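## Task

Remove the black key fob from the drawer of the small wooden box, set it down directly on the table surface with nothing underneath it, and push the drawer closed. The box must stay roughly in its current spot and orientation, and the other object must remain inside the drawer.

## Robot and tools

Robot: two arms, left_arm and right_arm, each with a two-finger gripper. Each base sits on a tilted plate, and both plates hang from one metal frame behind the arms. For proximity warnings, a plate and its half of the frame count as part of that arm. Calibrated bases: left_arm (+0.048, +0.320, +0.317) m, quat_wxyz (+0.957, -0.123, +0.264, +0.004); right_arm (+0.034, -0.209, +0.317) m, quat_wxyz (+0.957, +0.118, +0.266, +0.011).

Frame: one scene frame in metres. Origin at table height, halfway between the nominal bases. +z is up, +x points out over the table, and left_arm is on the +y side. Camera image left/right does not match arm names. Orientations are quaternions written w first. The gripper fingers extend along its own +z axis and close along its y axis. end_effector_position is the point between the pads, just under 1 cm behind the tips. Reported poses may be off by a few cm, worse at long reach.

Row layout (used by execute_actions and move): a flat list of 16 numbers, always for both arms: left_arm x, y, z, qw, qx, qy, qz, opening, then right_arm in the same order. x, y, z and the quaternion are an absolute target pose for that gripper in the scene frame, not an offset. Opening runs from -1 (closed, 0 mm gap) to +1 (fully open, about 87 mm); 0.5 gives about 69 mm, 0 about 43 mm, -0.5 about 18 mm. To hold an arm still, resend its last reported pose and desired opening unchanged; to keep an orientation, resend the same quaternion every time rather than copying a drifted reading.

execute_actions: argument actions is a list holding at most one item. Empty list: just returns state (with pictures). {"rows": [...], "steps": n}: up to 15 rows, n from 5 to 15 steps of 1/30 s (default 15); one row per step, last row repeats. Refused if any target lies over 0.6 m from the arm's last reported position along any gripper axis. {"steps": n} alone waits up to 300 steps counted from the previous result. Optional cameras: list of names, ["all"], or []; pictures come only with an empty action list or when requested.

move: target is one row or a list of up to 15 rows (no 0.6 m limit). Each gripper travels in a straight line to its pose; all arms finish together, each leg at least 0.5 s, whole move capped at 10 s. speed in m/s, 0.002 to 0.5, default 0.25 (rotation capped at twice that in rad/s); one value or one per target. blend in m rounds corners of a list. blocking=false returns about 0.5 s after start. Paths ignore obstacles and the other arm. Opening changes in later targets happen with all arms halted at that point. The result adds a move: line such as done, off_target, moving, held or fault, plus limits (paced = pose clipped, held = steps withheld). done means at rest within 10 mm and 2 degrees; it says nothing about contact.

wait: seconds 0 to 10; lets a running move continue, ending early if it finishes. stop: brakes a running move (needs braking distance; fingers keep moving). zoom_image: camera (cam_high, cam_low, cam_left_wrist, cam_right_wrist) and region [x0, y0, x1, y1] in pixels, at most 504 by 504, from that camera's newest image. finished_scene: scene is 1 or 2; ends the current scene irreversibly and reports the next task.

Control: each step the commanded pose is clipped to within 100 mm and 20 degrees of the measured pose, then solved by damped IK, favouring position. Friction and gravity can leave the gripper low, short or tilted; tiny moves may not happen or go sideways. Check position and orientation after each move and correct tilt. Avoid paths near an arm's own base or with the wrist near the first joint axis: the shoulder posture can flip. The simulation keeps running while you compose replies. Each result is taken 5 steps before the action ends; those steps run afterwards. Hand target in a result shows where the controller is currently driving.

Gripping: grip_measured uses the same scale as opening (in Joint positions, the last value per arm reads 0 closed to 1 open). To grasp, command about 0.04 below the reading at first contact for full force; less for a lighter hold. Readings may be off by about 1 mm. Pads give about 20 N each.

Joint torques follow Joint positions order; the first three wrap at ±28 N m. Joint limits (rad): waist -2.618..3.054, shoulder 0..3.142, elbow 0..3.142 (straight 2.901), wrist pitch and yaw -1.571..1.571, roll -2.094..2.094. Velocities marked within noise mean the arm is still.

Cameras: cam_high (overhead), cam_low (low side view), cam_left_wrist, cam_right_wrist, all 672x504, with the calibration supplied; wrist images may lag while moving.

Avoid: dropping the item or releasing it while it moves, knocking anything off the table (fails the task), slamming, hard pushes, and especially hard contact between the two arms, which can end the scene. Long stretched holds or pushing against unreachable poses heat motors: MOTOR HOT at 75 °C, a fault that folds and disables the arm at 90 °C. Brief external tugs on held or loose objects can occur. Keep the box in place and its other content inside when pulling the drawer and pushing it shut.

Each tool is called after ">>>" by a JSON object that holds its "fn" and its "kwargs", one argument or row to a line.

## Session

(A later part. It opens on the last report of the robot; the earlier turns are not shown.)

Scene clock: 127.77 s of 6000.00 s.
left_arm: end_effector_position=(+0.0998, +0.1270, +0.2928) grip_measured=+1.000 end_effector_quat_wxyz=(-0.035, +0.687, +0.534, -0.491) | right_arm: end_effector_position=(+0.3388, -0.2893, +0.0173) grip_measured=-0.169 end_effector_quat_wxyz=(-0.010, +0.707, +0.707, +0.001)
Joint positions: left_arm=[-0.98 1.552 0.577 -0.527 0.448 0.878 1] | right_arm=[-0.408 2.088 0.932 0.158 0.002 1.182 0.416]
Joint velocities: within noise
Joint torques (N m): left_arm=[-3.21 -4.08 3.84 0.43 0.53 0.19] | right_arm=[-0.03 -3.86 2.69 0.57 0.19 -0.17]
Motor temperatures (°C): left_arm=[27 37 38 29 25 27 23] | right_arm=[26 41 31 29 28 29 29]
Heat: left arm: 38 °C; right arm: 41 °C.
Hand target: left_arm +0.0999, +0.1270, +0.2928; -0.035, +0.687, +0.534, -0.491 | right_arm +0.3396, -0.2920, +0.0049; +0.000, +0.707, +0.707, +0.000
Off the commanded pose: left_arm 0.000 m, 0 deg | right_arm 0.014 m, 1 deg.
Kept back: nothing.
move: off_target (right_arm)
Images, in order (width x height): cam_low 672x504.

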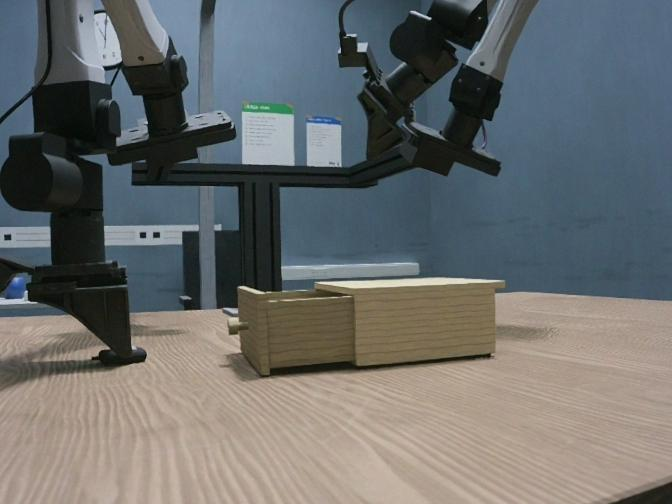

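>>> {"fn": "execute_actions", "kwargs": {
  "actions": [
    {"rows":[[0.0998,0.1270,0.2928,-0.035,0.687,0.534,-0.491,1,0.34,-0.2915,0.0085,0,0.7071,0.7071,0,-0.22],[0.0998,0.1270,0.2928,-0.035,0.687,0.534,-0.491,1,0.34,-0.291,0.010,0,0.7071,0.7071,0,-0.18],[0.0998,0.1270,0.2928,-0.035,0.687,0.534,-0.491,1,0.34,-0.291,0.010,0,0.7071,0.7071,0,-0.16],[0.0998,0.1270,0.2928,-0.035,0.687,0.534,-0.491,1,0.34,-0.291,0.010,0,0.7071,0.7071,0,-0.14],[0.0998,0.1270,0.2928,-0.035,0.687,0.534,-0.491,1,0.34,-0.291,0.010,0,0.7071,0.7071,0,-0.12],[0.0998,0.1270,0.2928,-0.035,0.687,0.534,-0.491,1,0.34,-0.291,0.010,0,0.7071,0.7071,0,-0.09],[0.0998,0.1270,0.2928,-0.035,0.687,0.534,-0.491,1,0.34,-0.291,0.010,0,0.7071,0.7071,0,-0.05],[0.0998,0.1270,0.2928,-0.035,0.687,0.534,-0.491,1,0.34,-0.291,0.010,0,0.7071,0.7071,0,0.0],[0.0998,0.1270,0.2928,-0.035,0.687,0.534,-0.491,1,0.34,-0.291,0.010,0,0.7071,0.7071,0,0.05],[0.0998,0.1270,0.2928,-0.035,0.687,0.534,-0.491,1,0.34,-0.291,0.010,0,0.7071,0.7071,0,0.1],[0.0998,0.1270,0.2928,-0.035,0.687,0.534,-0.491,1,0.34,-0.291,0.010,0,0.7071,0.7071,0,0.15]],"steps":15}
  ]
}}

>>> {"fn": "move", "kwargs": {
  "target": [
    [0.0998,0.1270,0.2928,-0.035,0.687,0.534,-0.491,1,0.34,-0.291,0.06,0,0.7071,0.7071,0,0.15],
    [0.0998,0.1270,0.2928,-0.035,0.687,0.534,-0.491,1,0.34,-0.28,0.14,0,0.7071,0.7071,0,0.15]
  ],
  "speed": [0.1,0.2],
  "blend": [0.02,0],
  "cameras": ["cam_right_wrist","cam_low"]
}}

Scene clock: 128.77 s of 6000.00 s.
left_arm: end_effector_position=(+0.0998, +0.1270, +0.2928) grip_measured=+1.000 end_effector_quat_wxyz=(-0.035, +0.687, +0.534, -0.491) | right_arm: end_effector_position=(+0.3401, -0.2898, +0.0155) grip_measured=+0.075 end_effector_quat_wxyz=(-0.005, +0.707, +0.707, +0.003)
Joint positions: left_arm=[-0.98 1.552 0.577 -0.527 0.448 0.878 1] | right_arm=[-0.408 2.094 0.932 0.174 0.002 1.182 0.537]
Joint velocities: left_arm=[within noise] | right_arm=[0.007 0.012 -0.002 0.051 -0.022 -0.051 0.556]
Joint torques (N m): left_arm=[-3.21 -4.08 3.75 0.44 0.54 0.18] | right_arm=[0.32 -6.09 1.46 0.25 0.18 -0.13]
Motor temperatures (°C): left_arm=[27 37 38 29 25 27 23] | right_arm=[26 41 31 29 28 29 29]
Heat: left arm: 38 °C; right arm: 41 °C.
Steps of this call (1-20: nothing new was sent; 21-30: this action's first 10). Readings (end_effector_position of left_arm | right_arm):
21: (+0.0998, +0.1270, +0.2928) | (+0.3386, -0.2892, +0.0173)
22: (+0.0998, +0.1270, +0.2928) | (+0.3386, -0.2892, +0.0173)
24: (+0.0998, +0.1270, +0.2928) | (+0.3386, -0.2892, +0.0173)
28: (+0.0998, +0.1270, +0.2928) | (+0.3396, -0.2895, +0.0158)
30: the state above

Scene clock: 130.60 s of 6000.00 s.
left_arm: end_effector_position=(+0.0998, +0.1270, +0.2928) grip_measured=+1.000 end_effector_quat_wxyz=(-0.035, +0.687, +0.534, -0.491) | right_arm: end_effector_position=(+0.3382, -0.2799, +0.1336) grip_measured=+0.150 end_effector_quat_wxyz=(-0.006, +0.706, +0.708, +0.002)
Joint positions: left_arm=[-0.98 1.552 0.577 -0.527 0.448 0.878 1] | right_arm=[-0.371 1.592 0.76 -0.159 0.025 1.21 0.575]
Joint velocities: within noise
Joint torques (N m): left_arm=[-3.22 -4.07 3.81 0.43 0.55 0.18] | right_arm=[1.01 -8.88 2.5 -0.03 0.2 -0.05]
Motor temperatures (°C): left_arm=[27 37 38 29 25 27 23] | right_arm=[26 41 31 29 28 29 29]
Heat: left arm: 38 °C; right arm: 41 °C.
Hand target: left_arm +0.0999, +0.1270, +0.2928; -0.035, +0.687, +0.534, -0.491 | right_arm +0.3400, -0.2800, +0.1398; +0.000, +0.707, +0.707, +0.000
Off your previous action's commanded pose at its last step (step 5 of this call): left_arm 0.000 m, 0 deg | right_arm 0.006 m, 1 deg.
Off the commanded pose: left_arm 0.000 m, 0 deg | right_arm 0.007 m, 1 deg.
Kept back: nothing.
move: done
camera_calibration:
cam_right_wrist: T_world_to_cam=[[-0.999698, -0.0241858, 0.00435182, 0.32901], [-0.0118512, 0.629629, 0.776806, 0.0960882], [-0.0215277, 0.776519, -0.629726, 0.445219], [0, 0, 0, 1]] pos_world=[0.339634, -0.398264, 0.204292]
Images, in order (width x height): cam_low 672x504, cam_right_wrist 672x504.

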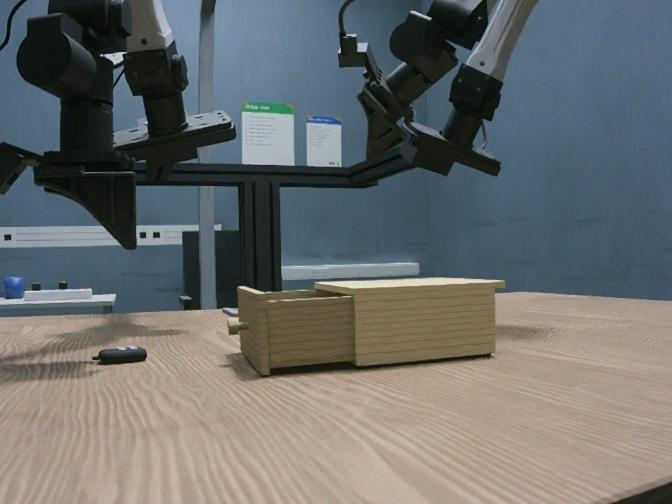

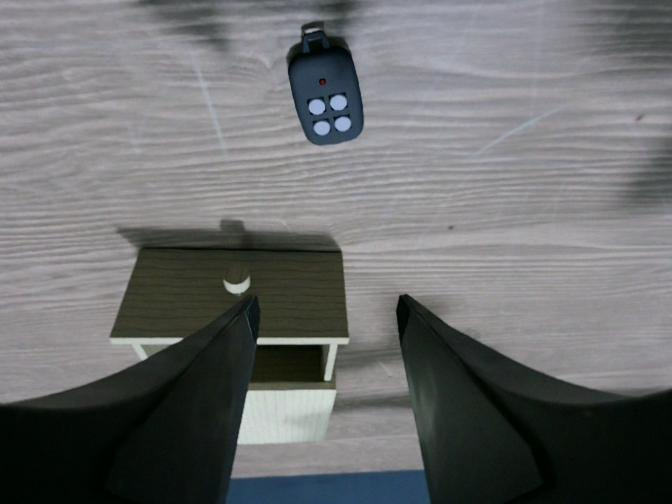

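>>> {"fn": "move", "kwargs": {
  "target": [
    [0.0998,0.1270,0.2928,-0.035,0.687,0.534,-0.491,1,0.385,-0.21,0.13,0,0.7071,0.7071,0,-1],
    [0.0998,0.1270,0.2928,-0.035,0.687,0.534,-0.491,1,0.398,-0.200,0.09,0,0.7071,0.7071,0,-1],
    [0.0998,0.1270,0.2928,-0.035,0.687,0.534,-0.491,1,0.398,-0.198,0.030,0,0.7071,0.7071,0,-1]
  ],
  "speed": [0.25,0.2,0.12],
  "blend": [0.01,0.01,0],
  "cameras": ["cam_low","cam_right_wrist","cam_high"]
}}

>>> {"fn": "zoom_image", "kwargs": {
  "camera": "cam_low",
  "region": [160, 200, 400, 400]
}}

Scene clock: 132.80 s of 6000.00 s.
left_arm: end_effector_position=(+0.0998, +0.1270, +0.2928) grip_measured=+1.000 end_effector_quat_wxyz=(-0.035, +0.687, +0.534, -0.491) | right_arm: end_effector_position=(+0.3967, -0.1936, +0.0357) grip_measured=-0.973 end_effector_quat_wxyz=(-0.005, +0.705, +0.709, +0.003)
Joint positions: left_arm=[-0.98 1.552 0.577 -0.527 0.448 0.878 1] | right_arm=[-0.1 2.073 1.05 0.013 0.171 1.435 0.013]
Joint velocities: within noise
Joint torques (N m): left_arm=[-3.21 -4.08 3.81 0.43 0.54 0.2] | right_arm=[1.39 -6.54 2.88 0.24 0.12 -0.17]
Motor temperatures (°C): left_arm=[27 37 38 29 25 27 23] | right_arm=[26 41 31 29 28 29 28]
Heat: left arm: 38 °C; right arm: 41 °C.
Hand target: left_arm +0.0999, +0.1270, +0.2928; -0.035, +0.687, +0.534, -0.491 | right_arm +0.3979, -0.1981, +0.0301; +0.000, +0.707, +0.707, +0.000
Off the commanded pose: left_arm 0.000 m, 0 deg | right_arm 0.007 m, 1 deg.
Kept back: nothing.
move: done
camera_calibration:
cam_right_wrist: T_world_to_cam=[[-0.999627, -0.0272934, 0.000987942, 0.389468], [-0.0164064, 0.629022, 0.777215, 0.120188], [-0.0218343, 0.776908, -0.629235, 0.317991], [0, 0, 0, 1]] pos_world=[0.398238, -0.312021, 0.106294]
Images, in order (width x height): cam_high 672x504, cam_low 672x504, cam_right_wrist 672x504.

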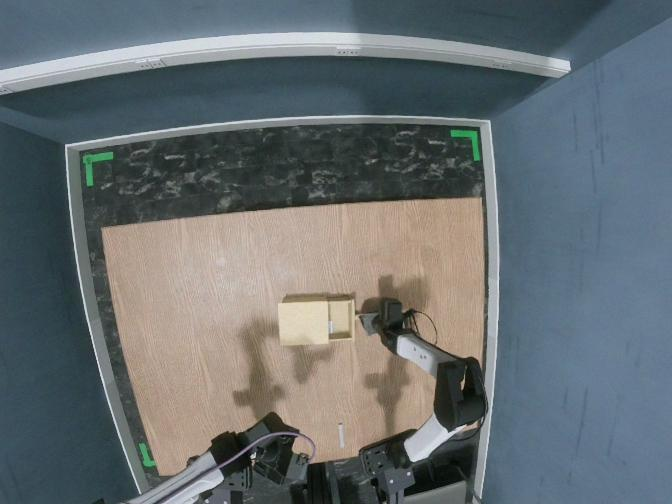

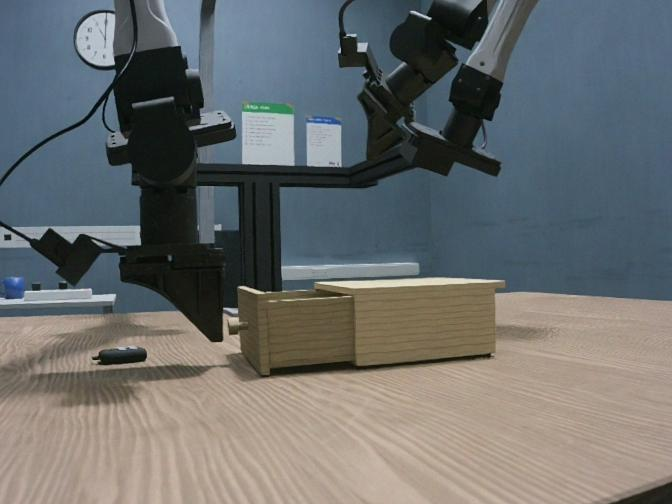

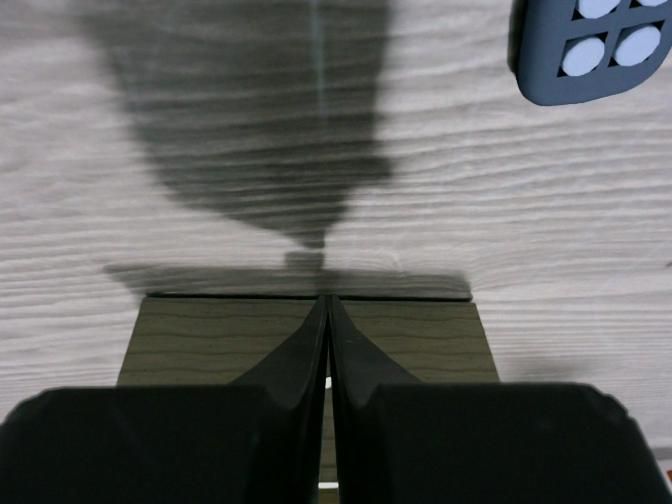

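Scaled by 2.100 from the camera's 672x504 image, which has a finer 960x720 frame.

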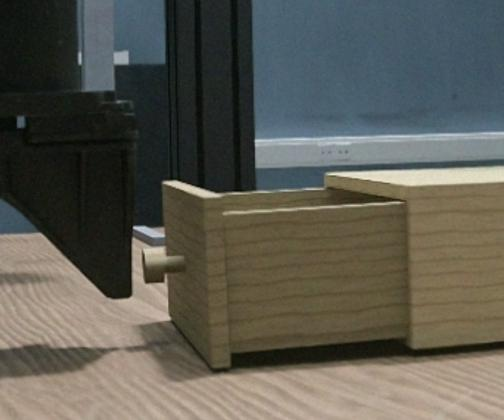

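>>> {"fn": "move", "kwargs": {
  "target": [0.0998,0.1270,0.2928,-0.035,0.687,0.534,-0.491,1,0.400,-0.150,0.030,0,0.7071,0.7071,0,-1],
  "speed": 0.07,
  "cameras": ["cam_low","cam_high"]
}}

>>> {"fn": "zoom_image", "kwargs": {
  "camera": "cam_low",
  "region": [160, 200, 560, 400]
}}

Scene clock: 134.07 s of 6000.00 s.
left_arm: end_effector_position=(+0.0998, +0.1270, +0.2928) grip_measured=+1.000 end_effector_quat_wxyz=(-0.035, +0.687, +0.534, -0.491) | right_arm: end_effector_position=(+0.3998, -0.1734, +0.0323) grip_measured=-0.973 end_effector_quat_wxyz=(+0.021, +0.712, +0.702, -0.022)
Joint positions: left_arm=[-0.98 1.552 0.577 -0.527 0.448 0.878 1] | right_arm=[-0.012 2.102 1.063 0.019 0.289 1.531 0.013]
Joint velocities: within noise
Joint torques (N m): left_arm=[-3.19 -4.08 3.82 0.43 0.55 0.2] | right_arm=[5.72 -6.13 3.19 0.14 -0.35 -0.05]
Motor temperatures (°C): left_arm=[27 37 38 29 25 27 23] | right_arm=[26 40 31 29 28 29 28]
Heat: left arm: 38 °C; right arm: 40 °C.
Hand target: left_arm +0.0999, +0.1270, +0.2928; -0.035, +0.687, +0.534, -0.491 | right_arm +0.3993, -0.1505, +0.0309; +0.000, +0.707, +0.707, -0.001
Off the commanded pose: left_arm 0.000 m, 0 deg | right_arm 0.024 m, 4 deg.
Kept back: nothing.
move: off_target (right_arm)
Images, in order (width x height): cam_high 672x504, cam_low 672x504.

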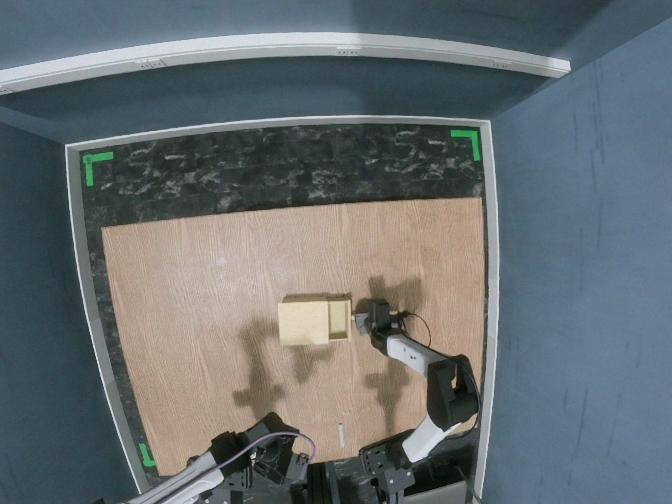

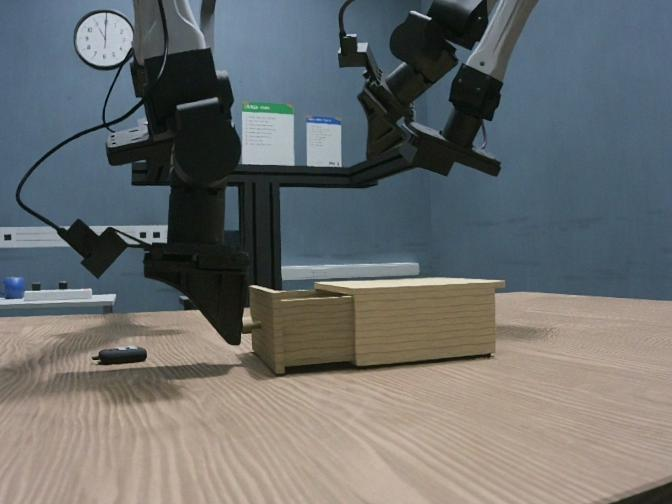

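Scaled by 1.260 from the camera's 672x504 image, which has a finer 960x720 frame.

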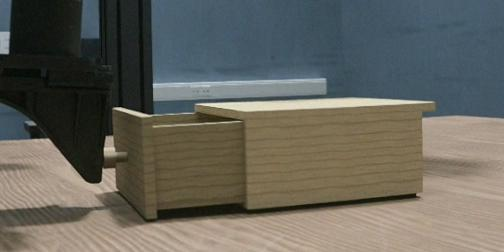

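>>> {"fn": "move", "kwargs": {
  "target": [0.0998,0.1270,0.2928,-0.035,0.687,0.534,-0.491,1,0.402,-0.105,0.030,0,0.7071,0.7071,0,-1],
  "speed": 0.06,
  "cameras": ["cam_low"]
}}

Scene clock: 135.37 s of 6000.00 s.
left_arm: end_effector_position=(+0.0998, +0.1270, +0.2928) grip_measured=+1.000 end_effector_quat_wxyz=(-0.035, +0.687, +0.534, -0.491) | right_arm: end_effector_position=(+0.4040, -0.1349, +0.0313) grip_measured=-0.973 end_effector_quat_wxyz=(+0.029, +0.714, +0.699, -0.027)
Joint positions: left_arm=[-0.98 1.552 0.577 -0.527 0.448 0.878 1] | right_arm=[0.096 2.148 1.106 -0.004 0.362 1.633 0.013]
Joint velocities: within noise
Joint torques (N m): left_arm=[-3.21 -4.1 3.77 0.44 0.54 0.19] | right_arm=[7.24 -5.9 3.51 0.1 -0.5 -0.03]
Motor temperatures (°C): left_arm=[27 37 38 29 25 27 23] | right_arm=[26 40 31 29 28 29 28]
Heat: left arm: 38 °C; right arm: 40 °C.
Hand target: left_arm +0.0999, +0.1270, +0.2928; -0.035, +0.687, +0.534, -0.491 | right_arm +0.4011, -0.1060, +0.0314; +0.000, +0.707, +0.707, -0.001
Off the commanded pose: left_arm 0.000 m, 0 deg | right_arm 0.030 m, 5 deg.
Kept back: nothing.
move: off_target (right_arm)
Images, in order (width x height): cam_low 672x504.

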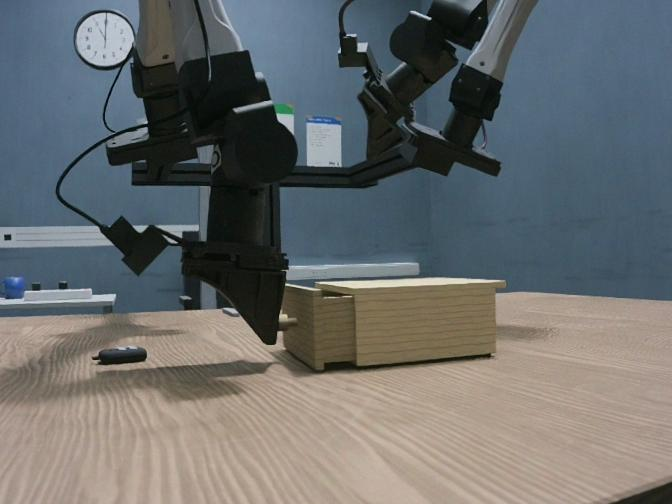

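>>> {"fn": "move", "kwargs": {
  "target": [0.0998,0.1270,0.2928,-0.035,0.687,0.534,-0.491,1,0.404,-0.075,0.030,0,0.7071,0.7071,0,-1],
  "speed": 0.06,
  "cameras": ["cam_low"]
}}

Scene clock: 136.37 s of 6000.00 s.
left_arm: end_effector_position=(+0.0998, +0.1270, +0.2928) grip_measured=+1.000 end_effector_quat_wxyz=(-0.035, +0.687, +0.534, -0.491) | right_arm: end_effector_position=(+0.4076, -0.1039, +0.0307) grip_measured=-0.973 end_effector_quat_wxyz=(+0.027, +0.714, +0.700, -0.023)
Joint positions: left_arm=[-0.98 1.552 0.577 -0.527 0.448 0.878 1] | right_arm=[0.169 2.19 1.156 -0.033 0.391 1.7 0.013]
Joint velocities: within noise
Joint torques (N m): left_arm=[-3.22 -4.05 3.78 0.43 0.53 0.19] | right_arm=[7.66 -6.16 3.52 0.07 -0.43 -0.04]
Motor temperatures (°C): left_arm=[27 37 38 29 25 27 23] | right_arm=[26 40 31 29 28 29 28]
Heat: left arm: 38 °C; right arm: 40 °C.
Hand target: left_arm +0.0999, +0.1270, +0.2928; -0.035, +0.687, +0.534, -0.491 | right_arm +0.4031, -0.0759, +0.0312; +0.000, +0.707, +0.707, -0.001
Off the commanded pose: left_arm 0.000 m, 0 deg | right_arm 0.029 m, 4 deg.
Kept back: nothing.
move: off_target (right_arm)
Images, in order (width x height): cam_low 672x504.

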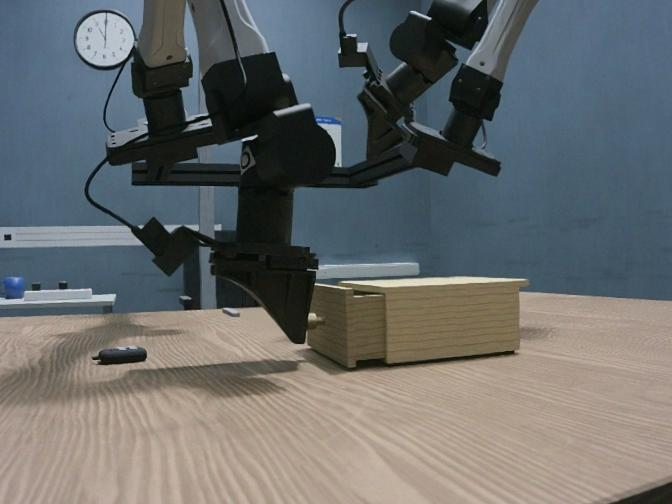

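>>> {"fn": "move", "kwargs": {
  "target": [
    [0.20,0.24,0.27,0,0.0462,0.9989,0,-1,0.404,-0.105,0.030,0,0.7071,0.7071,0,-1],
    [0.37,0.20,0.20,0,-0.7071,0.7071,0,-1,0.404,-0.105,0.030,0,0.7071,0.7071,0,-1]
  ],
  "speed": [0.25,0.25],
  "cameras": ["cam_low","cam_high","cam_left_wrist"]
}}

Scene clock: 145.03 s of 6000.00 s.
left_arm: end_effector_position=(+0.3646, +0.2021, +0.2024) grip_measured=-0.993 end_effector_quat_wxyz=(-0.004, +0.700, -0.715, -0.004) | right_arm: end_effector_position=(+0.4023, -0.1041, +0.0286) grip_measured=-0.973 end_effector_quat_wxyz=(+0.003, +0.707, +0.707, -0.008)
Joint positions: left_arm=[-0.432 1.566 0.846 -0.443 -0.448 -1.882 0.003] | right_arm=[0.142 2.19 1.143 -0.019 0.322 1.657 0.013]
Joint velocities: within noise
Joint torques (N m): left_arm=[-2.06 -5.46 5.14 0.55 0.06 0.08] | right_arm=[3.02 -8.8 1.44 0.17 -0.11 -0.26]
Motor temperatures (°C): left_arm=[27 37 38 29 25 27 23] | right_arm=[26 40 30 29 28 29 28]
Heat: left arm: 38 °C; right arm: 40 °C.
Hand target: left_arm +0.3700, +0.2001, +0.2002; +0.000, +0.707, -0.707, +0.000 | right_arm +0.4040, -0.1050, +0.0300; +0.000, +0.707, +0.707, +0.000
Off the commanded pose: left_arm 0.006 m, 1 deg | right_arm 0.002 m, 1 deg.
Kept back: nothing.
move: done
camera_calibration:
cam_left_wrist: T_world_to_cam=[[0.999634, -0.0239245, -0.0126124, -0.359088], [-0.006656, -0.669624, 0.742671, 0.0121292], [-0.0262136, -0.742315, -0.669538, 0.435987], [0, 0, 0, 1]] pos_world=[0.370466, 0.323171, 0.278373]
Images, in order (width x height): cam_high 672x504, cam_low 672x504, cam_left_wrist 672x504.

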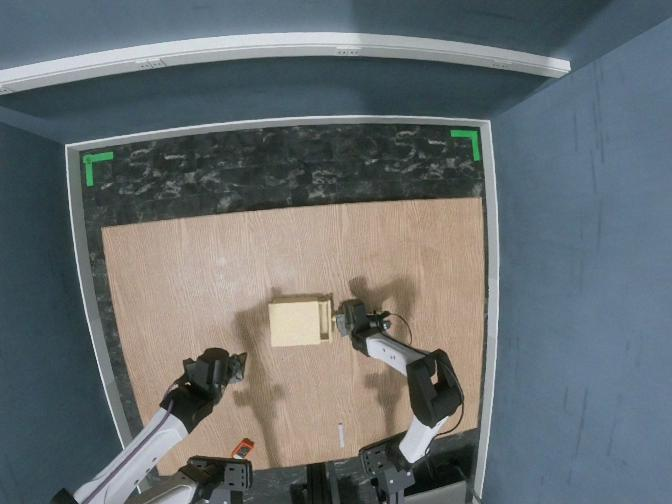

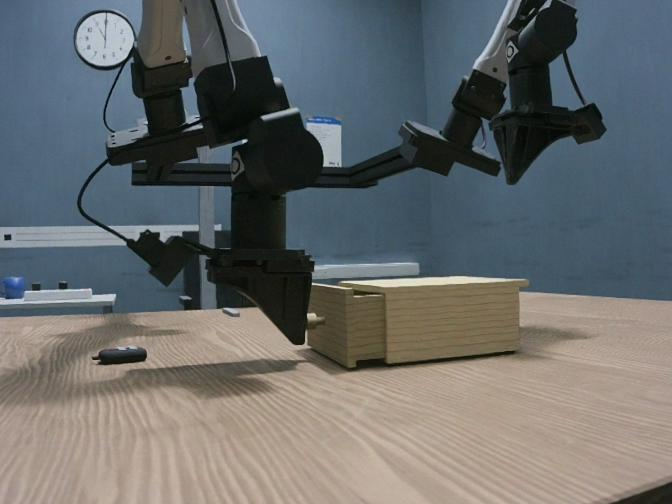

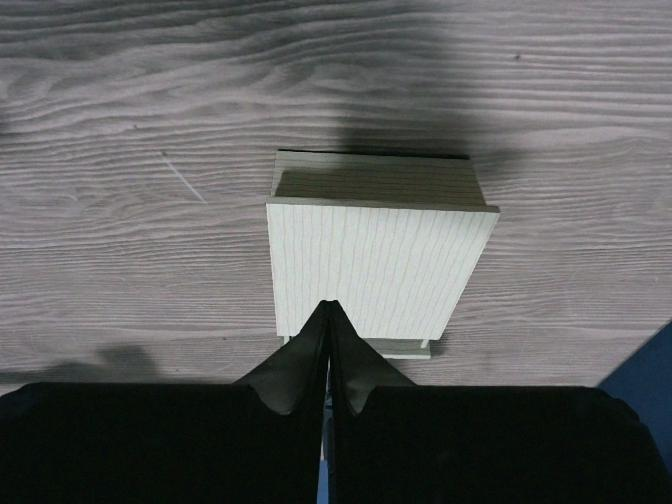

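>>> {"fn": "move", "kwargs": {
  "target": [
    [0.40,0.20,0.12,-0.1228,-0.6964,0.6964,-0.1228,-1,0.404,-0.100,0.030,0,0.7071,0.7071,0,-1],
    [0.402,0.175,0.032,-0.1228,-0.6964,0.6964,-0.1228,-1,0.404,-0.095,0.030,0,0.7071,0.7071,0,-1]
  ],
  "speed": [0.2,0.12],
  "blend": [0.02,0],
  "cameras": ["cam_low","cam_left_wrist"]
}}

Scene clock: 148.20 s of 6000.00 s.
left_arm: end_effector_position=(+0.4013, +0.1736, +0.0360) grip_measured=-0.993 end_effector_quat_wxyz=(-0.121, -0.696, +0.698, -0.118) | right_arm: end_effector_position=(+0.4024, -0.1041, +0.0286) grip_measured=-0.973 end_effector_quat_wxyz=(+0.003, +0.708, +0.706, -0.008)
Joint positions: left_arm=[-0.116 2.232 1.089 0.098 0.046 -1.596 0.003] | right_arm=[0.142 2.19 1.143 -0.019 0.322 1.66 0.013]
Joint velocities: within noise
Joint torques (N m): left_arm=[-2.35 -8.02 2.06 0.66 0.27 0.22] | right_arm=[5.49 -7.88 2.56 0.12 0.02 -0.03]
Motor temperatures (°C): left_arm=[27 38 38 28 25 27 23] | right_arm=[26 40 30 29 28 28 28]
Heat: left arm: 38 °C; right arm: 40 °C.
Hand target: left_arm +0.4019, +0.1751, +0.0320; +0.123, +0.696, -0.696, +0.123 | right_arm +0.4039, -0.0950, +0.0301; +0.000, +0.707, +0.707, +0.000
Off the commanded pose: left_arm 0.004 m, 1 deg | right_arm 0.009 m, 1 deg.
Kept back: nothing.
move: done
camera_calibration:
cam_left_wrist: T_world_to_cam=[[0.999859, -0.0101132, -0.0134376, -0.400973], [0.00869607, -0.37301, 0.927786, 0.0525229], [-0.0143953, -0.927772, -0.37287, 0.321148], [0, 0, 0, 1]] pos_world=[0.405082, 0.313489, 0.0656283]
Images, in order (width x height): cam_low 672x504, cam_left_wrist 672x504.

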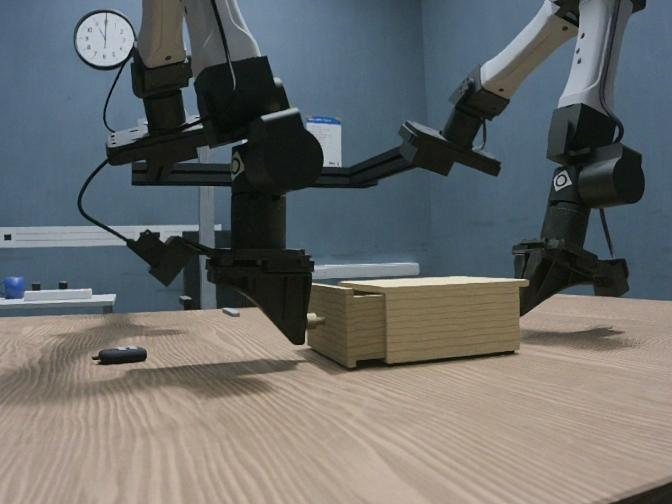

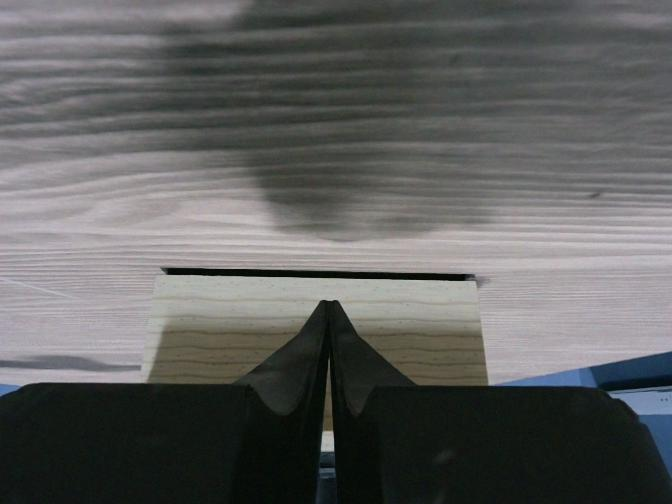

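>>> {"fn": "move", "kwargs": {
  "target": [0.403,0.115,0.032,-0.1228,-0.6964,0.6964,-0.1228,-1,0.404,-0.085,0.030,0,0.7071,0.7071,0,-1],
  "speed": 0.06,
  "cameras": ["cam_low"]
}}

Scene clock: 149.73 s of 6000.00 s.
left_arm: end_effector_position=(+0.4063, +0.1284, +0.0325) grip_measured=-0.993 end_effector_quat_wxyz=(-0.112, -0.700, +0.695, -0.116) | right_arm: end_effector_position=(+0.4027, -0.1040, +0.0291) grip_measured=-0.973 end_effector_quat_wxyz=(+0.013, +0.712, +0.702, -0.016)
Joint positions: left_arm=[-0.231 2.3 1.156 0.108 -0.028 -1.703 0.003] | right_arm=[0.154 2.19 1.143 -0.022 0.352 1.682 0.013]
Joint velocities: within noise
Joint torques (N m): left_arm=[-6.06 -7.71 2.63 0.67 0.28 0.06] | right_arm=[6.65 -6.94 3.75 0.08 -0.18 -0.02]
Motor temperatures (°C): left_arm=[27 38 38 28 25 27 23] | right_arm=[26 40 30 29 28 28 28]
Heat: left arm: 38 °C; right arm: 40 °C.
Hand target: left_arm +0.4028, +0.1153, +0.0324; +0.123, +0.696, -0.696, +0.123 | right_arm +0.4036, -0.0853, +0.0305; +0.000, +0.707, +0.707, +0.000
Off the commanded pose: left_arm 0.014 m, 2 deg | right_arm 0.019 m, 2 deg.
Kept back: nothing.
move: off_target (left_arm, right_arm)
Images, in order (width x height): cam_low 672x504.

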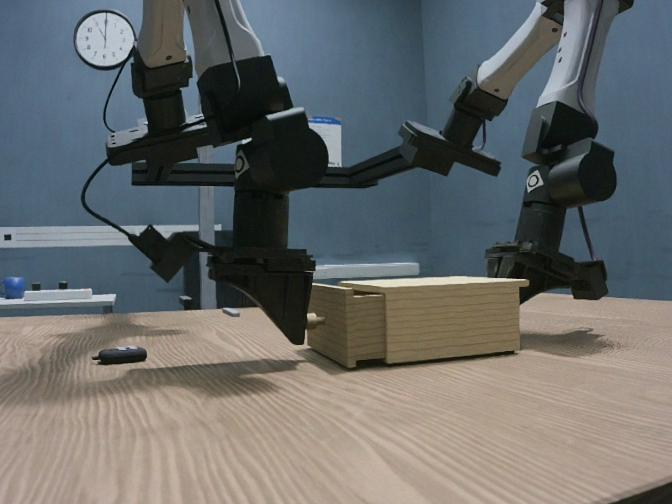

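>>> {"fn": "move", "kwargs": {
  "target": [0.403,0.090,0.032,-0.1228,-0.6964,0.6964,-0.1228,-1,0.404,-0.080,0.030,0,0.7071,0.7071,0,-1],
  "speed": 0.05,
  "cameras": ["cam_low"]
}}

Scene clock: 150.73 s of 6000.00 s.
left_arm: end_effector_position=(+0.4094, +0.1237, +0.0249) grip_measured=-0.993 end_effector_quat_wxyz=(+0.087, +0.708, -0.694, +0.095) | right_arm: end_effector_position=(+0.4033, -0.1080, +0.0288) grip_measured=-0.973 end_effector_quat_wxyz=(+0.023, +0.714, +0.700, -0.027)
Joint positions: left_arm=[-0.264 2.328 1.189 0.1 -0.111 -1.745 0.003] | right_arm=[0.157 2.19 1.147 -0.033 0.383 1.693 0.013]
Joint velocities: within noise
Joint torques (N m): left_arm=[-8.4 -7.54 2.96 0.68 0.71 -0.03] | right_arm=[7.54 -6.6 3.78 0.16 -0.41 -0.04]
Motor temperatures (°C): left_arm=[27 38 38 28 25 27 23] | right_arm=[27 40 30 29 28 28 28]
Heat: left arm: 38 °C; right arm: 40 °C.
Hand target: left_arm +0.4019, +0.0917, +0.0333; +0.123, +0.696, -0.697, +0.122 | right_arm +0.4032, -0.0808, +0.0311; +0.000, +0.707, +0.707, +0.000
Off the commanded pose: left_arm 0.035 m, 5 deg | right_arm 0.028 m, 4 deg.
Kept back: nothing.
move: off_target (left_arm, right_arm)
Images, in order (width x height): cam_low 672x504.

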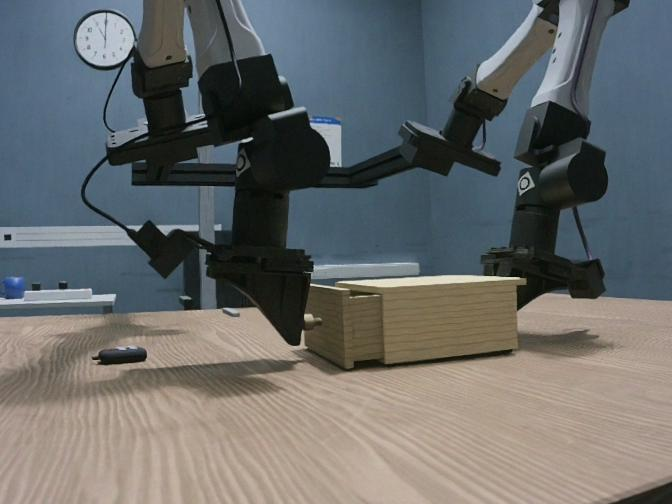

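>>> {"fn": "move", "kwargs": {
  "target": [0.401,0.080,0.036,-0.1228,-0.6964,0.6964,-0.1228,-1,0.404,-0.066,0.030,0,0.7071,0.7071,0,-1],
  "speed": 0.04,
  "cameras": ["cam_low"]
}}

Scene clock: 151.80 s of 6000.00 s.
left_arm: end_effector_position=(+0.4090, +0.1209, +0.0255) grip_measured=-0.993 end_effector_quat_wxyz=(+0.078, +0.712, -0.692, +0.088) | right_arm: end_effector_position=(+0.4042, -0.1005, +0.0288) grip_measured=-0.973 end_effector_quat_wxyz=(+0.030, +0.715, +0.698, -0.033)
Joint positions: left_arm=[-0.283 2.328 1.189 0.097 -0.145 -1.769 0.003] | right_arm=[0.184 2.204 1.166 -0.05 0.415 1.724 0.013]
Joint velocities: within noise
Joint torques (N m): left_arm=[-9.22 -7.66 2.93 0.68 0.87 -0.04] | right_arm=[8.43 -6.46 3.84 0.22 -0.56 -0.05]
Motor temperatures (°C): left_arm=[27 38 38 28 25 27 23] | right_arm=[27 40 30 29 28 28 28]
Heat: left arm: 38 °C; right arm: 40 °C.
Hand target: left_arm +0.3997, +0.0824, +0.0377; +0.123, +0.696, -0.697, +0.121 | right_arm +0.4028, -0.0672, +0.0317; +0.000, +0.707, +0.707, -0.001
Off the commanded pose: left_arm 0.043 m, 7 deg | right_arm 0.034 m, 5 deg.
Kept back: nothing.
move: off_target (left_arm, right_arm)
Images, in order (width x height): cam_low 672x504.

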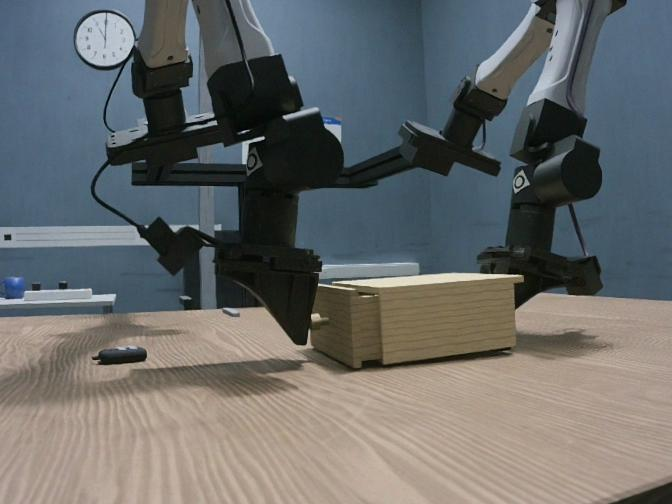

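>>> {"fn": "zoom_image", "kwargs": {
  "camera": "cam_low",
  "region": [280, 230, 560, 400]
}}

>>> {"fn": "execute_actions", "kwargs": {
  "actions": [],
  "cameras": ["cam_high","cam_left_wrist"]
}}

Scaled by 1.800 from the camera's 672x504 image, which has a finer 960x720 frame.

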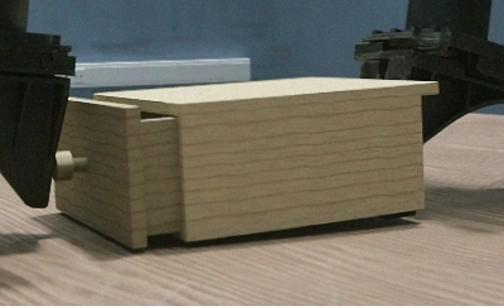

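Scene clock: 151.97 s of 6000.00 s.
left_arm: end_effector_position=(+0.4090, +0.1210, +0.0255) grip_measured=-0.993 end_effector_quat_wxyz=(+0.078, +0.713, -0.692, +0.087) | right_arm: end_effector_position=(+0.4041, -0.1005, +0.0288) grip_measured=-0.973 end_effector_quat_wxyz=(+0.030, +0.715, +0.698, -0.033)
Joint positions: left_arm=[-0.283 2.328 1.189 0.097 -0.146 -1.77 0.003] | right_arm=[0.184 2.204 1.166 -0.051 0.415 1.725 0.013]
Joint velocities: within noise
Joint torques (N m): left_arm=[-9.29 -7.64 2.92 0.69 0.88 -0.05] | right_arm=[8.36 -6.35 3.88 0.16 -0.55 -0.06]
Motor temperatures (°C): left_arm=[27 38 38 28 25 27 23] | right_arm=[27 40 30 29 28 28 28]
Heat: left arm: 38 °C; right arm: 40 °C.
Hand target: left_arm +0.3997, +0.0825, +0.0377; +0.123, +0.696, -0.697, +0.121 | right_arm +0.4028, -0.0672, +0.0317; +0.000, +0.707, +0.707, -0.001
Off the commanded pose: left_arm 0.043 m, 7 deg | right_arm 0.035 m, 5 deg.
Steps of this call (1-5: nothing new was sent). Readings (end_effector_position of left_arm | right_arm):
1: (+0.4090, +0.1209, +0.0255) | (+0.4041, -0.1005, +0.0288)
2: (+0.4090, +0.1209, +0.0255) | (+0.4041, -0.1005, +0.0288)
4: (+0.4090, +0.1210, +0.0255) | (+0.4041, -0.1005, +0.0288)
5: the state above
camera_calibration:
cam_left_wrist: T_world_to_cam=[[0.999669, 0.0256801, -0.00161735, -0.413933], [0.0134617, -0.468394, 0.883417, 0.053326], [0.0219287, -0.883147, -0.468584, 0.250707], [0, 0, 0, 1]] pos_world=[0.40758, 0.257018, 0.0696988]
Images, in order (width x height): cam_high 672x504, cam_left_wrist 672x504.

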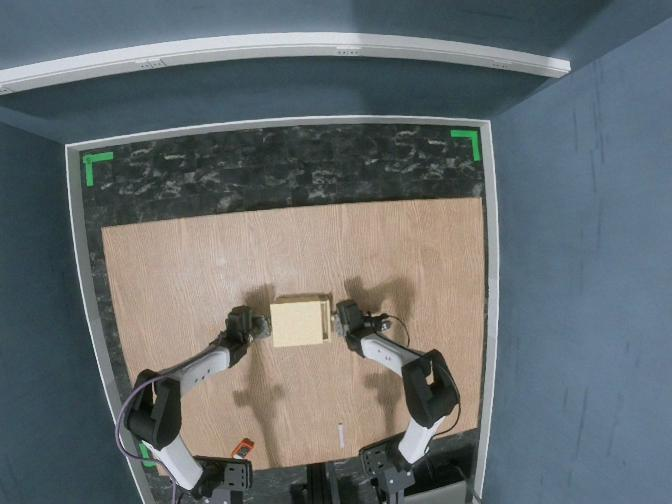

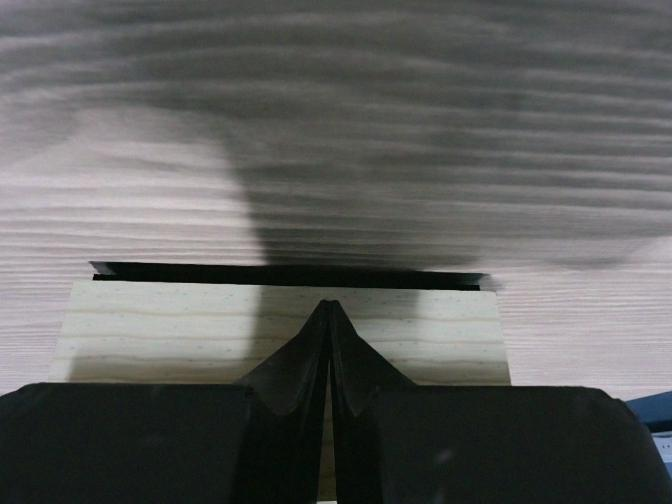

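>>> {"fn": "move", "kwargs": {
  "target": [0.400,0.072,0.040,-0.1228,-0.6964,0.6964,-0.1228,-1,0.404,-0.050,0.034,0,0.7071,0.7071,0,-1],
  "speed": 0.04,
  "cameras": ["cam_low"]
}}

>>> {"fn": "zoom_image", "kwargs": {
  "camera": "cam_low",
  "region": [280, 230, 560, 400]
}}

Scene clock: 153.17 s of 6000.00 s.
left_arm: end_effector_position=(+0.4071, +0.1131, +0.0285) grip_measured=-0.993 end_effector_quat_wxyz=(+0.073, +0.714, -0.692, +0.084) | right_arm: end_effector_position=(+0.4052, -0.0882, +0.0318) grip_measured=-0.973 end_effector_quat_wxyz=(+0.036, +0.715, +0.697, -0.037)
Joint positions: left_arm=[-0.31 2.328 1.189 0.092 -0.17 -1.795 0.003] | right_arm=[0.223 2.214 1.186 -0.075 0.446 1.763 0.013]
Joint velocities: within noise
Joint torques (N m): left_arm=[-9.05 -7.75 3.18 0.67 0.98 0.02] | right_arm=[8.94 -6.41 4.08 0.13 -0.68 -0.03]
Motor temperatures (°C): left_arm=[27 39 38 28 25 27 23] | right_arm=[27 40 30 29 28 28 28]
Heat: left arm: 39 °C; right arm: 40 °C.
Hand target: left_arm +0.3988, +0.0745, +0.0419; +0.122, +0.696, -0.697, +0.121 | right_arm +0.4027, -0.0516, +0.0360; +0.000, +0.707, +0.707, -0.001
Off the commanded pose: left_arm 0.043 m, 8 deg | right_arm 0.038 m, 6 deg.
Kept back: nothing.
move: off_target (left_arm, right_arm)
Images, in order (width x height): cam_low 672x504.

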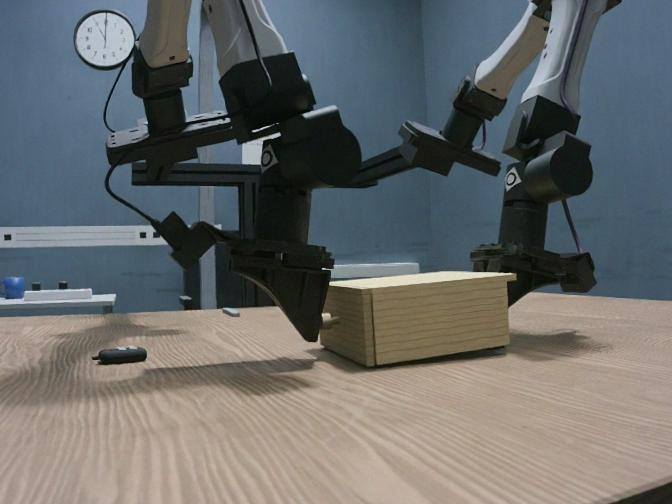

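Scaled by 1.800 from the camera's 672x504 image, which has a finer 960x720 frame.

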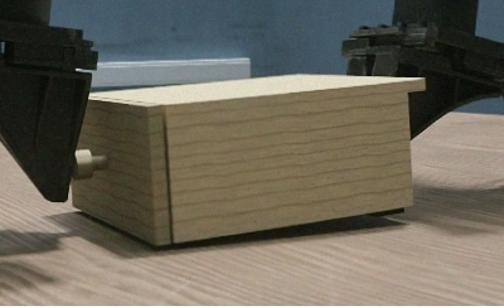

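>>> {"fn": "move", "kwargs": {
  "target": [0.4, 0.112, 0.035, -0.1228, -0.6964, 0.6964, -0.1228, -1, 0.404, -0.088, 0.034, 0, 0.7071, 0.7071, 0, -1],
  "speed": 0.05
}}

Scene clock: 154.93 s of 6000.00 s.
left_arm: end_effector_position=(+0.3962, +0.1163, +0.0280) grip_measured=-0.993 end_effector_quat_wxyz=(+0.110, +0.700, -0.698, +0.103) | right_arm: end_effector_position=(+0.3940, -0.0860, +0.0281) grip_measured=-0.973 end_effector_quat_wxyz=(-0.003, +0.704, +0.710, -0.016)
Joint positions: left_arm=[-0.268 2.328 1.16 0.113 -0.066 -1.735 0.003] | right_arm=[0.188 2.214 1.156 -0.044 0.343 1.7 0.013]
Joint velocities: within noise
Joint torques (N m): left_arm=[-3.97 -10.3 0.99 0.68 0.53 0.22] | right_arm=[3.21 -9.96 1.5 0.18 -0.14 -0.28]
Motor temperatures (°C): left_arm=[28 39 38 28 25 27 23] | right_arm=[27 40 30 29 28 28 28]
Heat: left arm: 39 °C; right arm: 40 °C.
Hand target: left_arm +0.4000, +0.1121, +0.0351; +0.122, +0.696, -0.697, +0.123 | right_arm +0.4039, -0.0880, +0.0340; +0.000, +0.707, +0.707, +0.000
Off the commanded pose: left_arm 0.009 m, 3 deg | right_arm 0.012 m, 2 deg.
Kept back: nothing.
move: off_target (left_arm, right_arm)
camera_calibration:
cam_left_wrist: T_world_to_cam=[[0.999755, -0.00447119, -0.0216781, -0.39691], [0.017987, -0.406657, 0.913404, 0.0392538], [-0.0128995, -0.91357, -0.406476, 0.263651], [0, 0, 0, 1]] pos_world=[0.399508, 0.255052, 0.0627089]
cam_right_wrist: T_world_to_cam=[[-0.999269, -0.0280561, 0.0259647, 0.388778], [0.00141657, 0.651579, 0.75858, 0.0538017], [-0.0382009, 0.758062, -0.651063, 0.235011], [0, 0, 0, 1]] pos_world=[0.397396, -0.202301, 0.1021]

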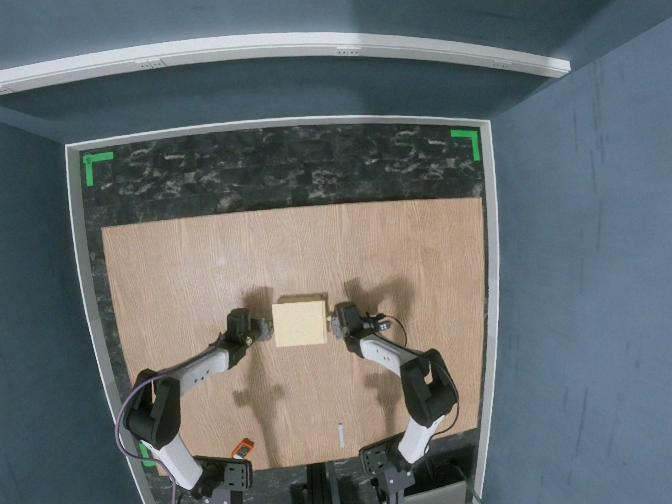

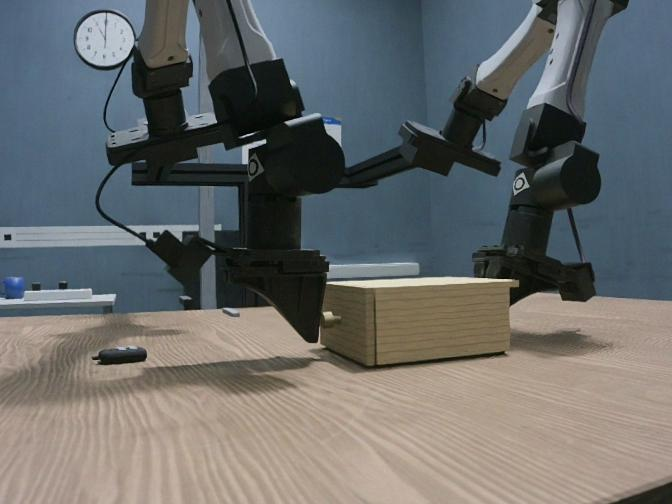

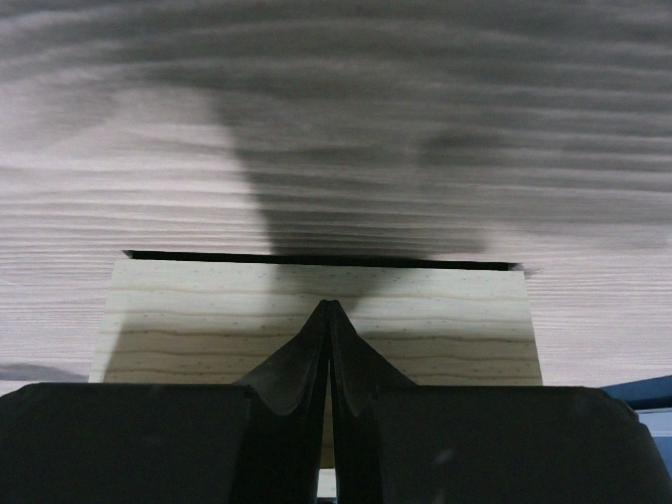

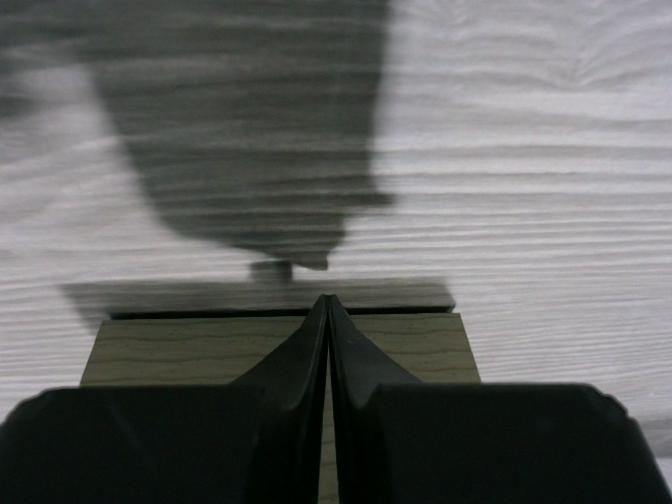

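>>> {"fn": "zoom_image", "kwargs": {
  "camera": "cam_low",
  "region": [290, 240, 550, 400]
}}

>>> {"fn": "zoom_image", "kwargs": {
  "camera": "cam_high",
  "region": [240, 270, 370, 370]
}}

Scaled by 1.938 from the camera's 672x504 image, which has a finer 960x720 frame.

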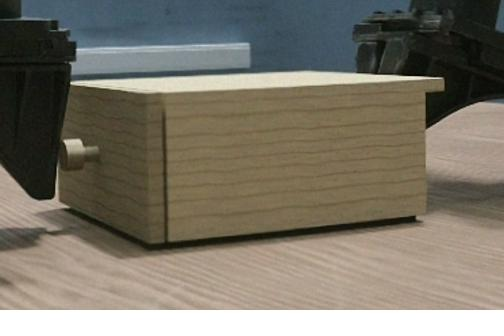

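Scaled by 3.877 from the camera's 672x504 image, which has a finer 960x720 frame.

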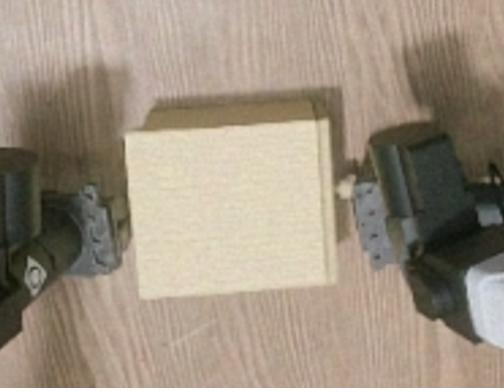

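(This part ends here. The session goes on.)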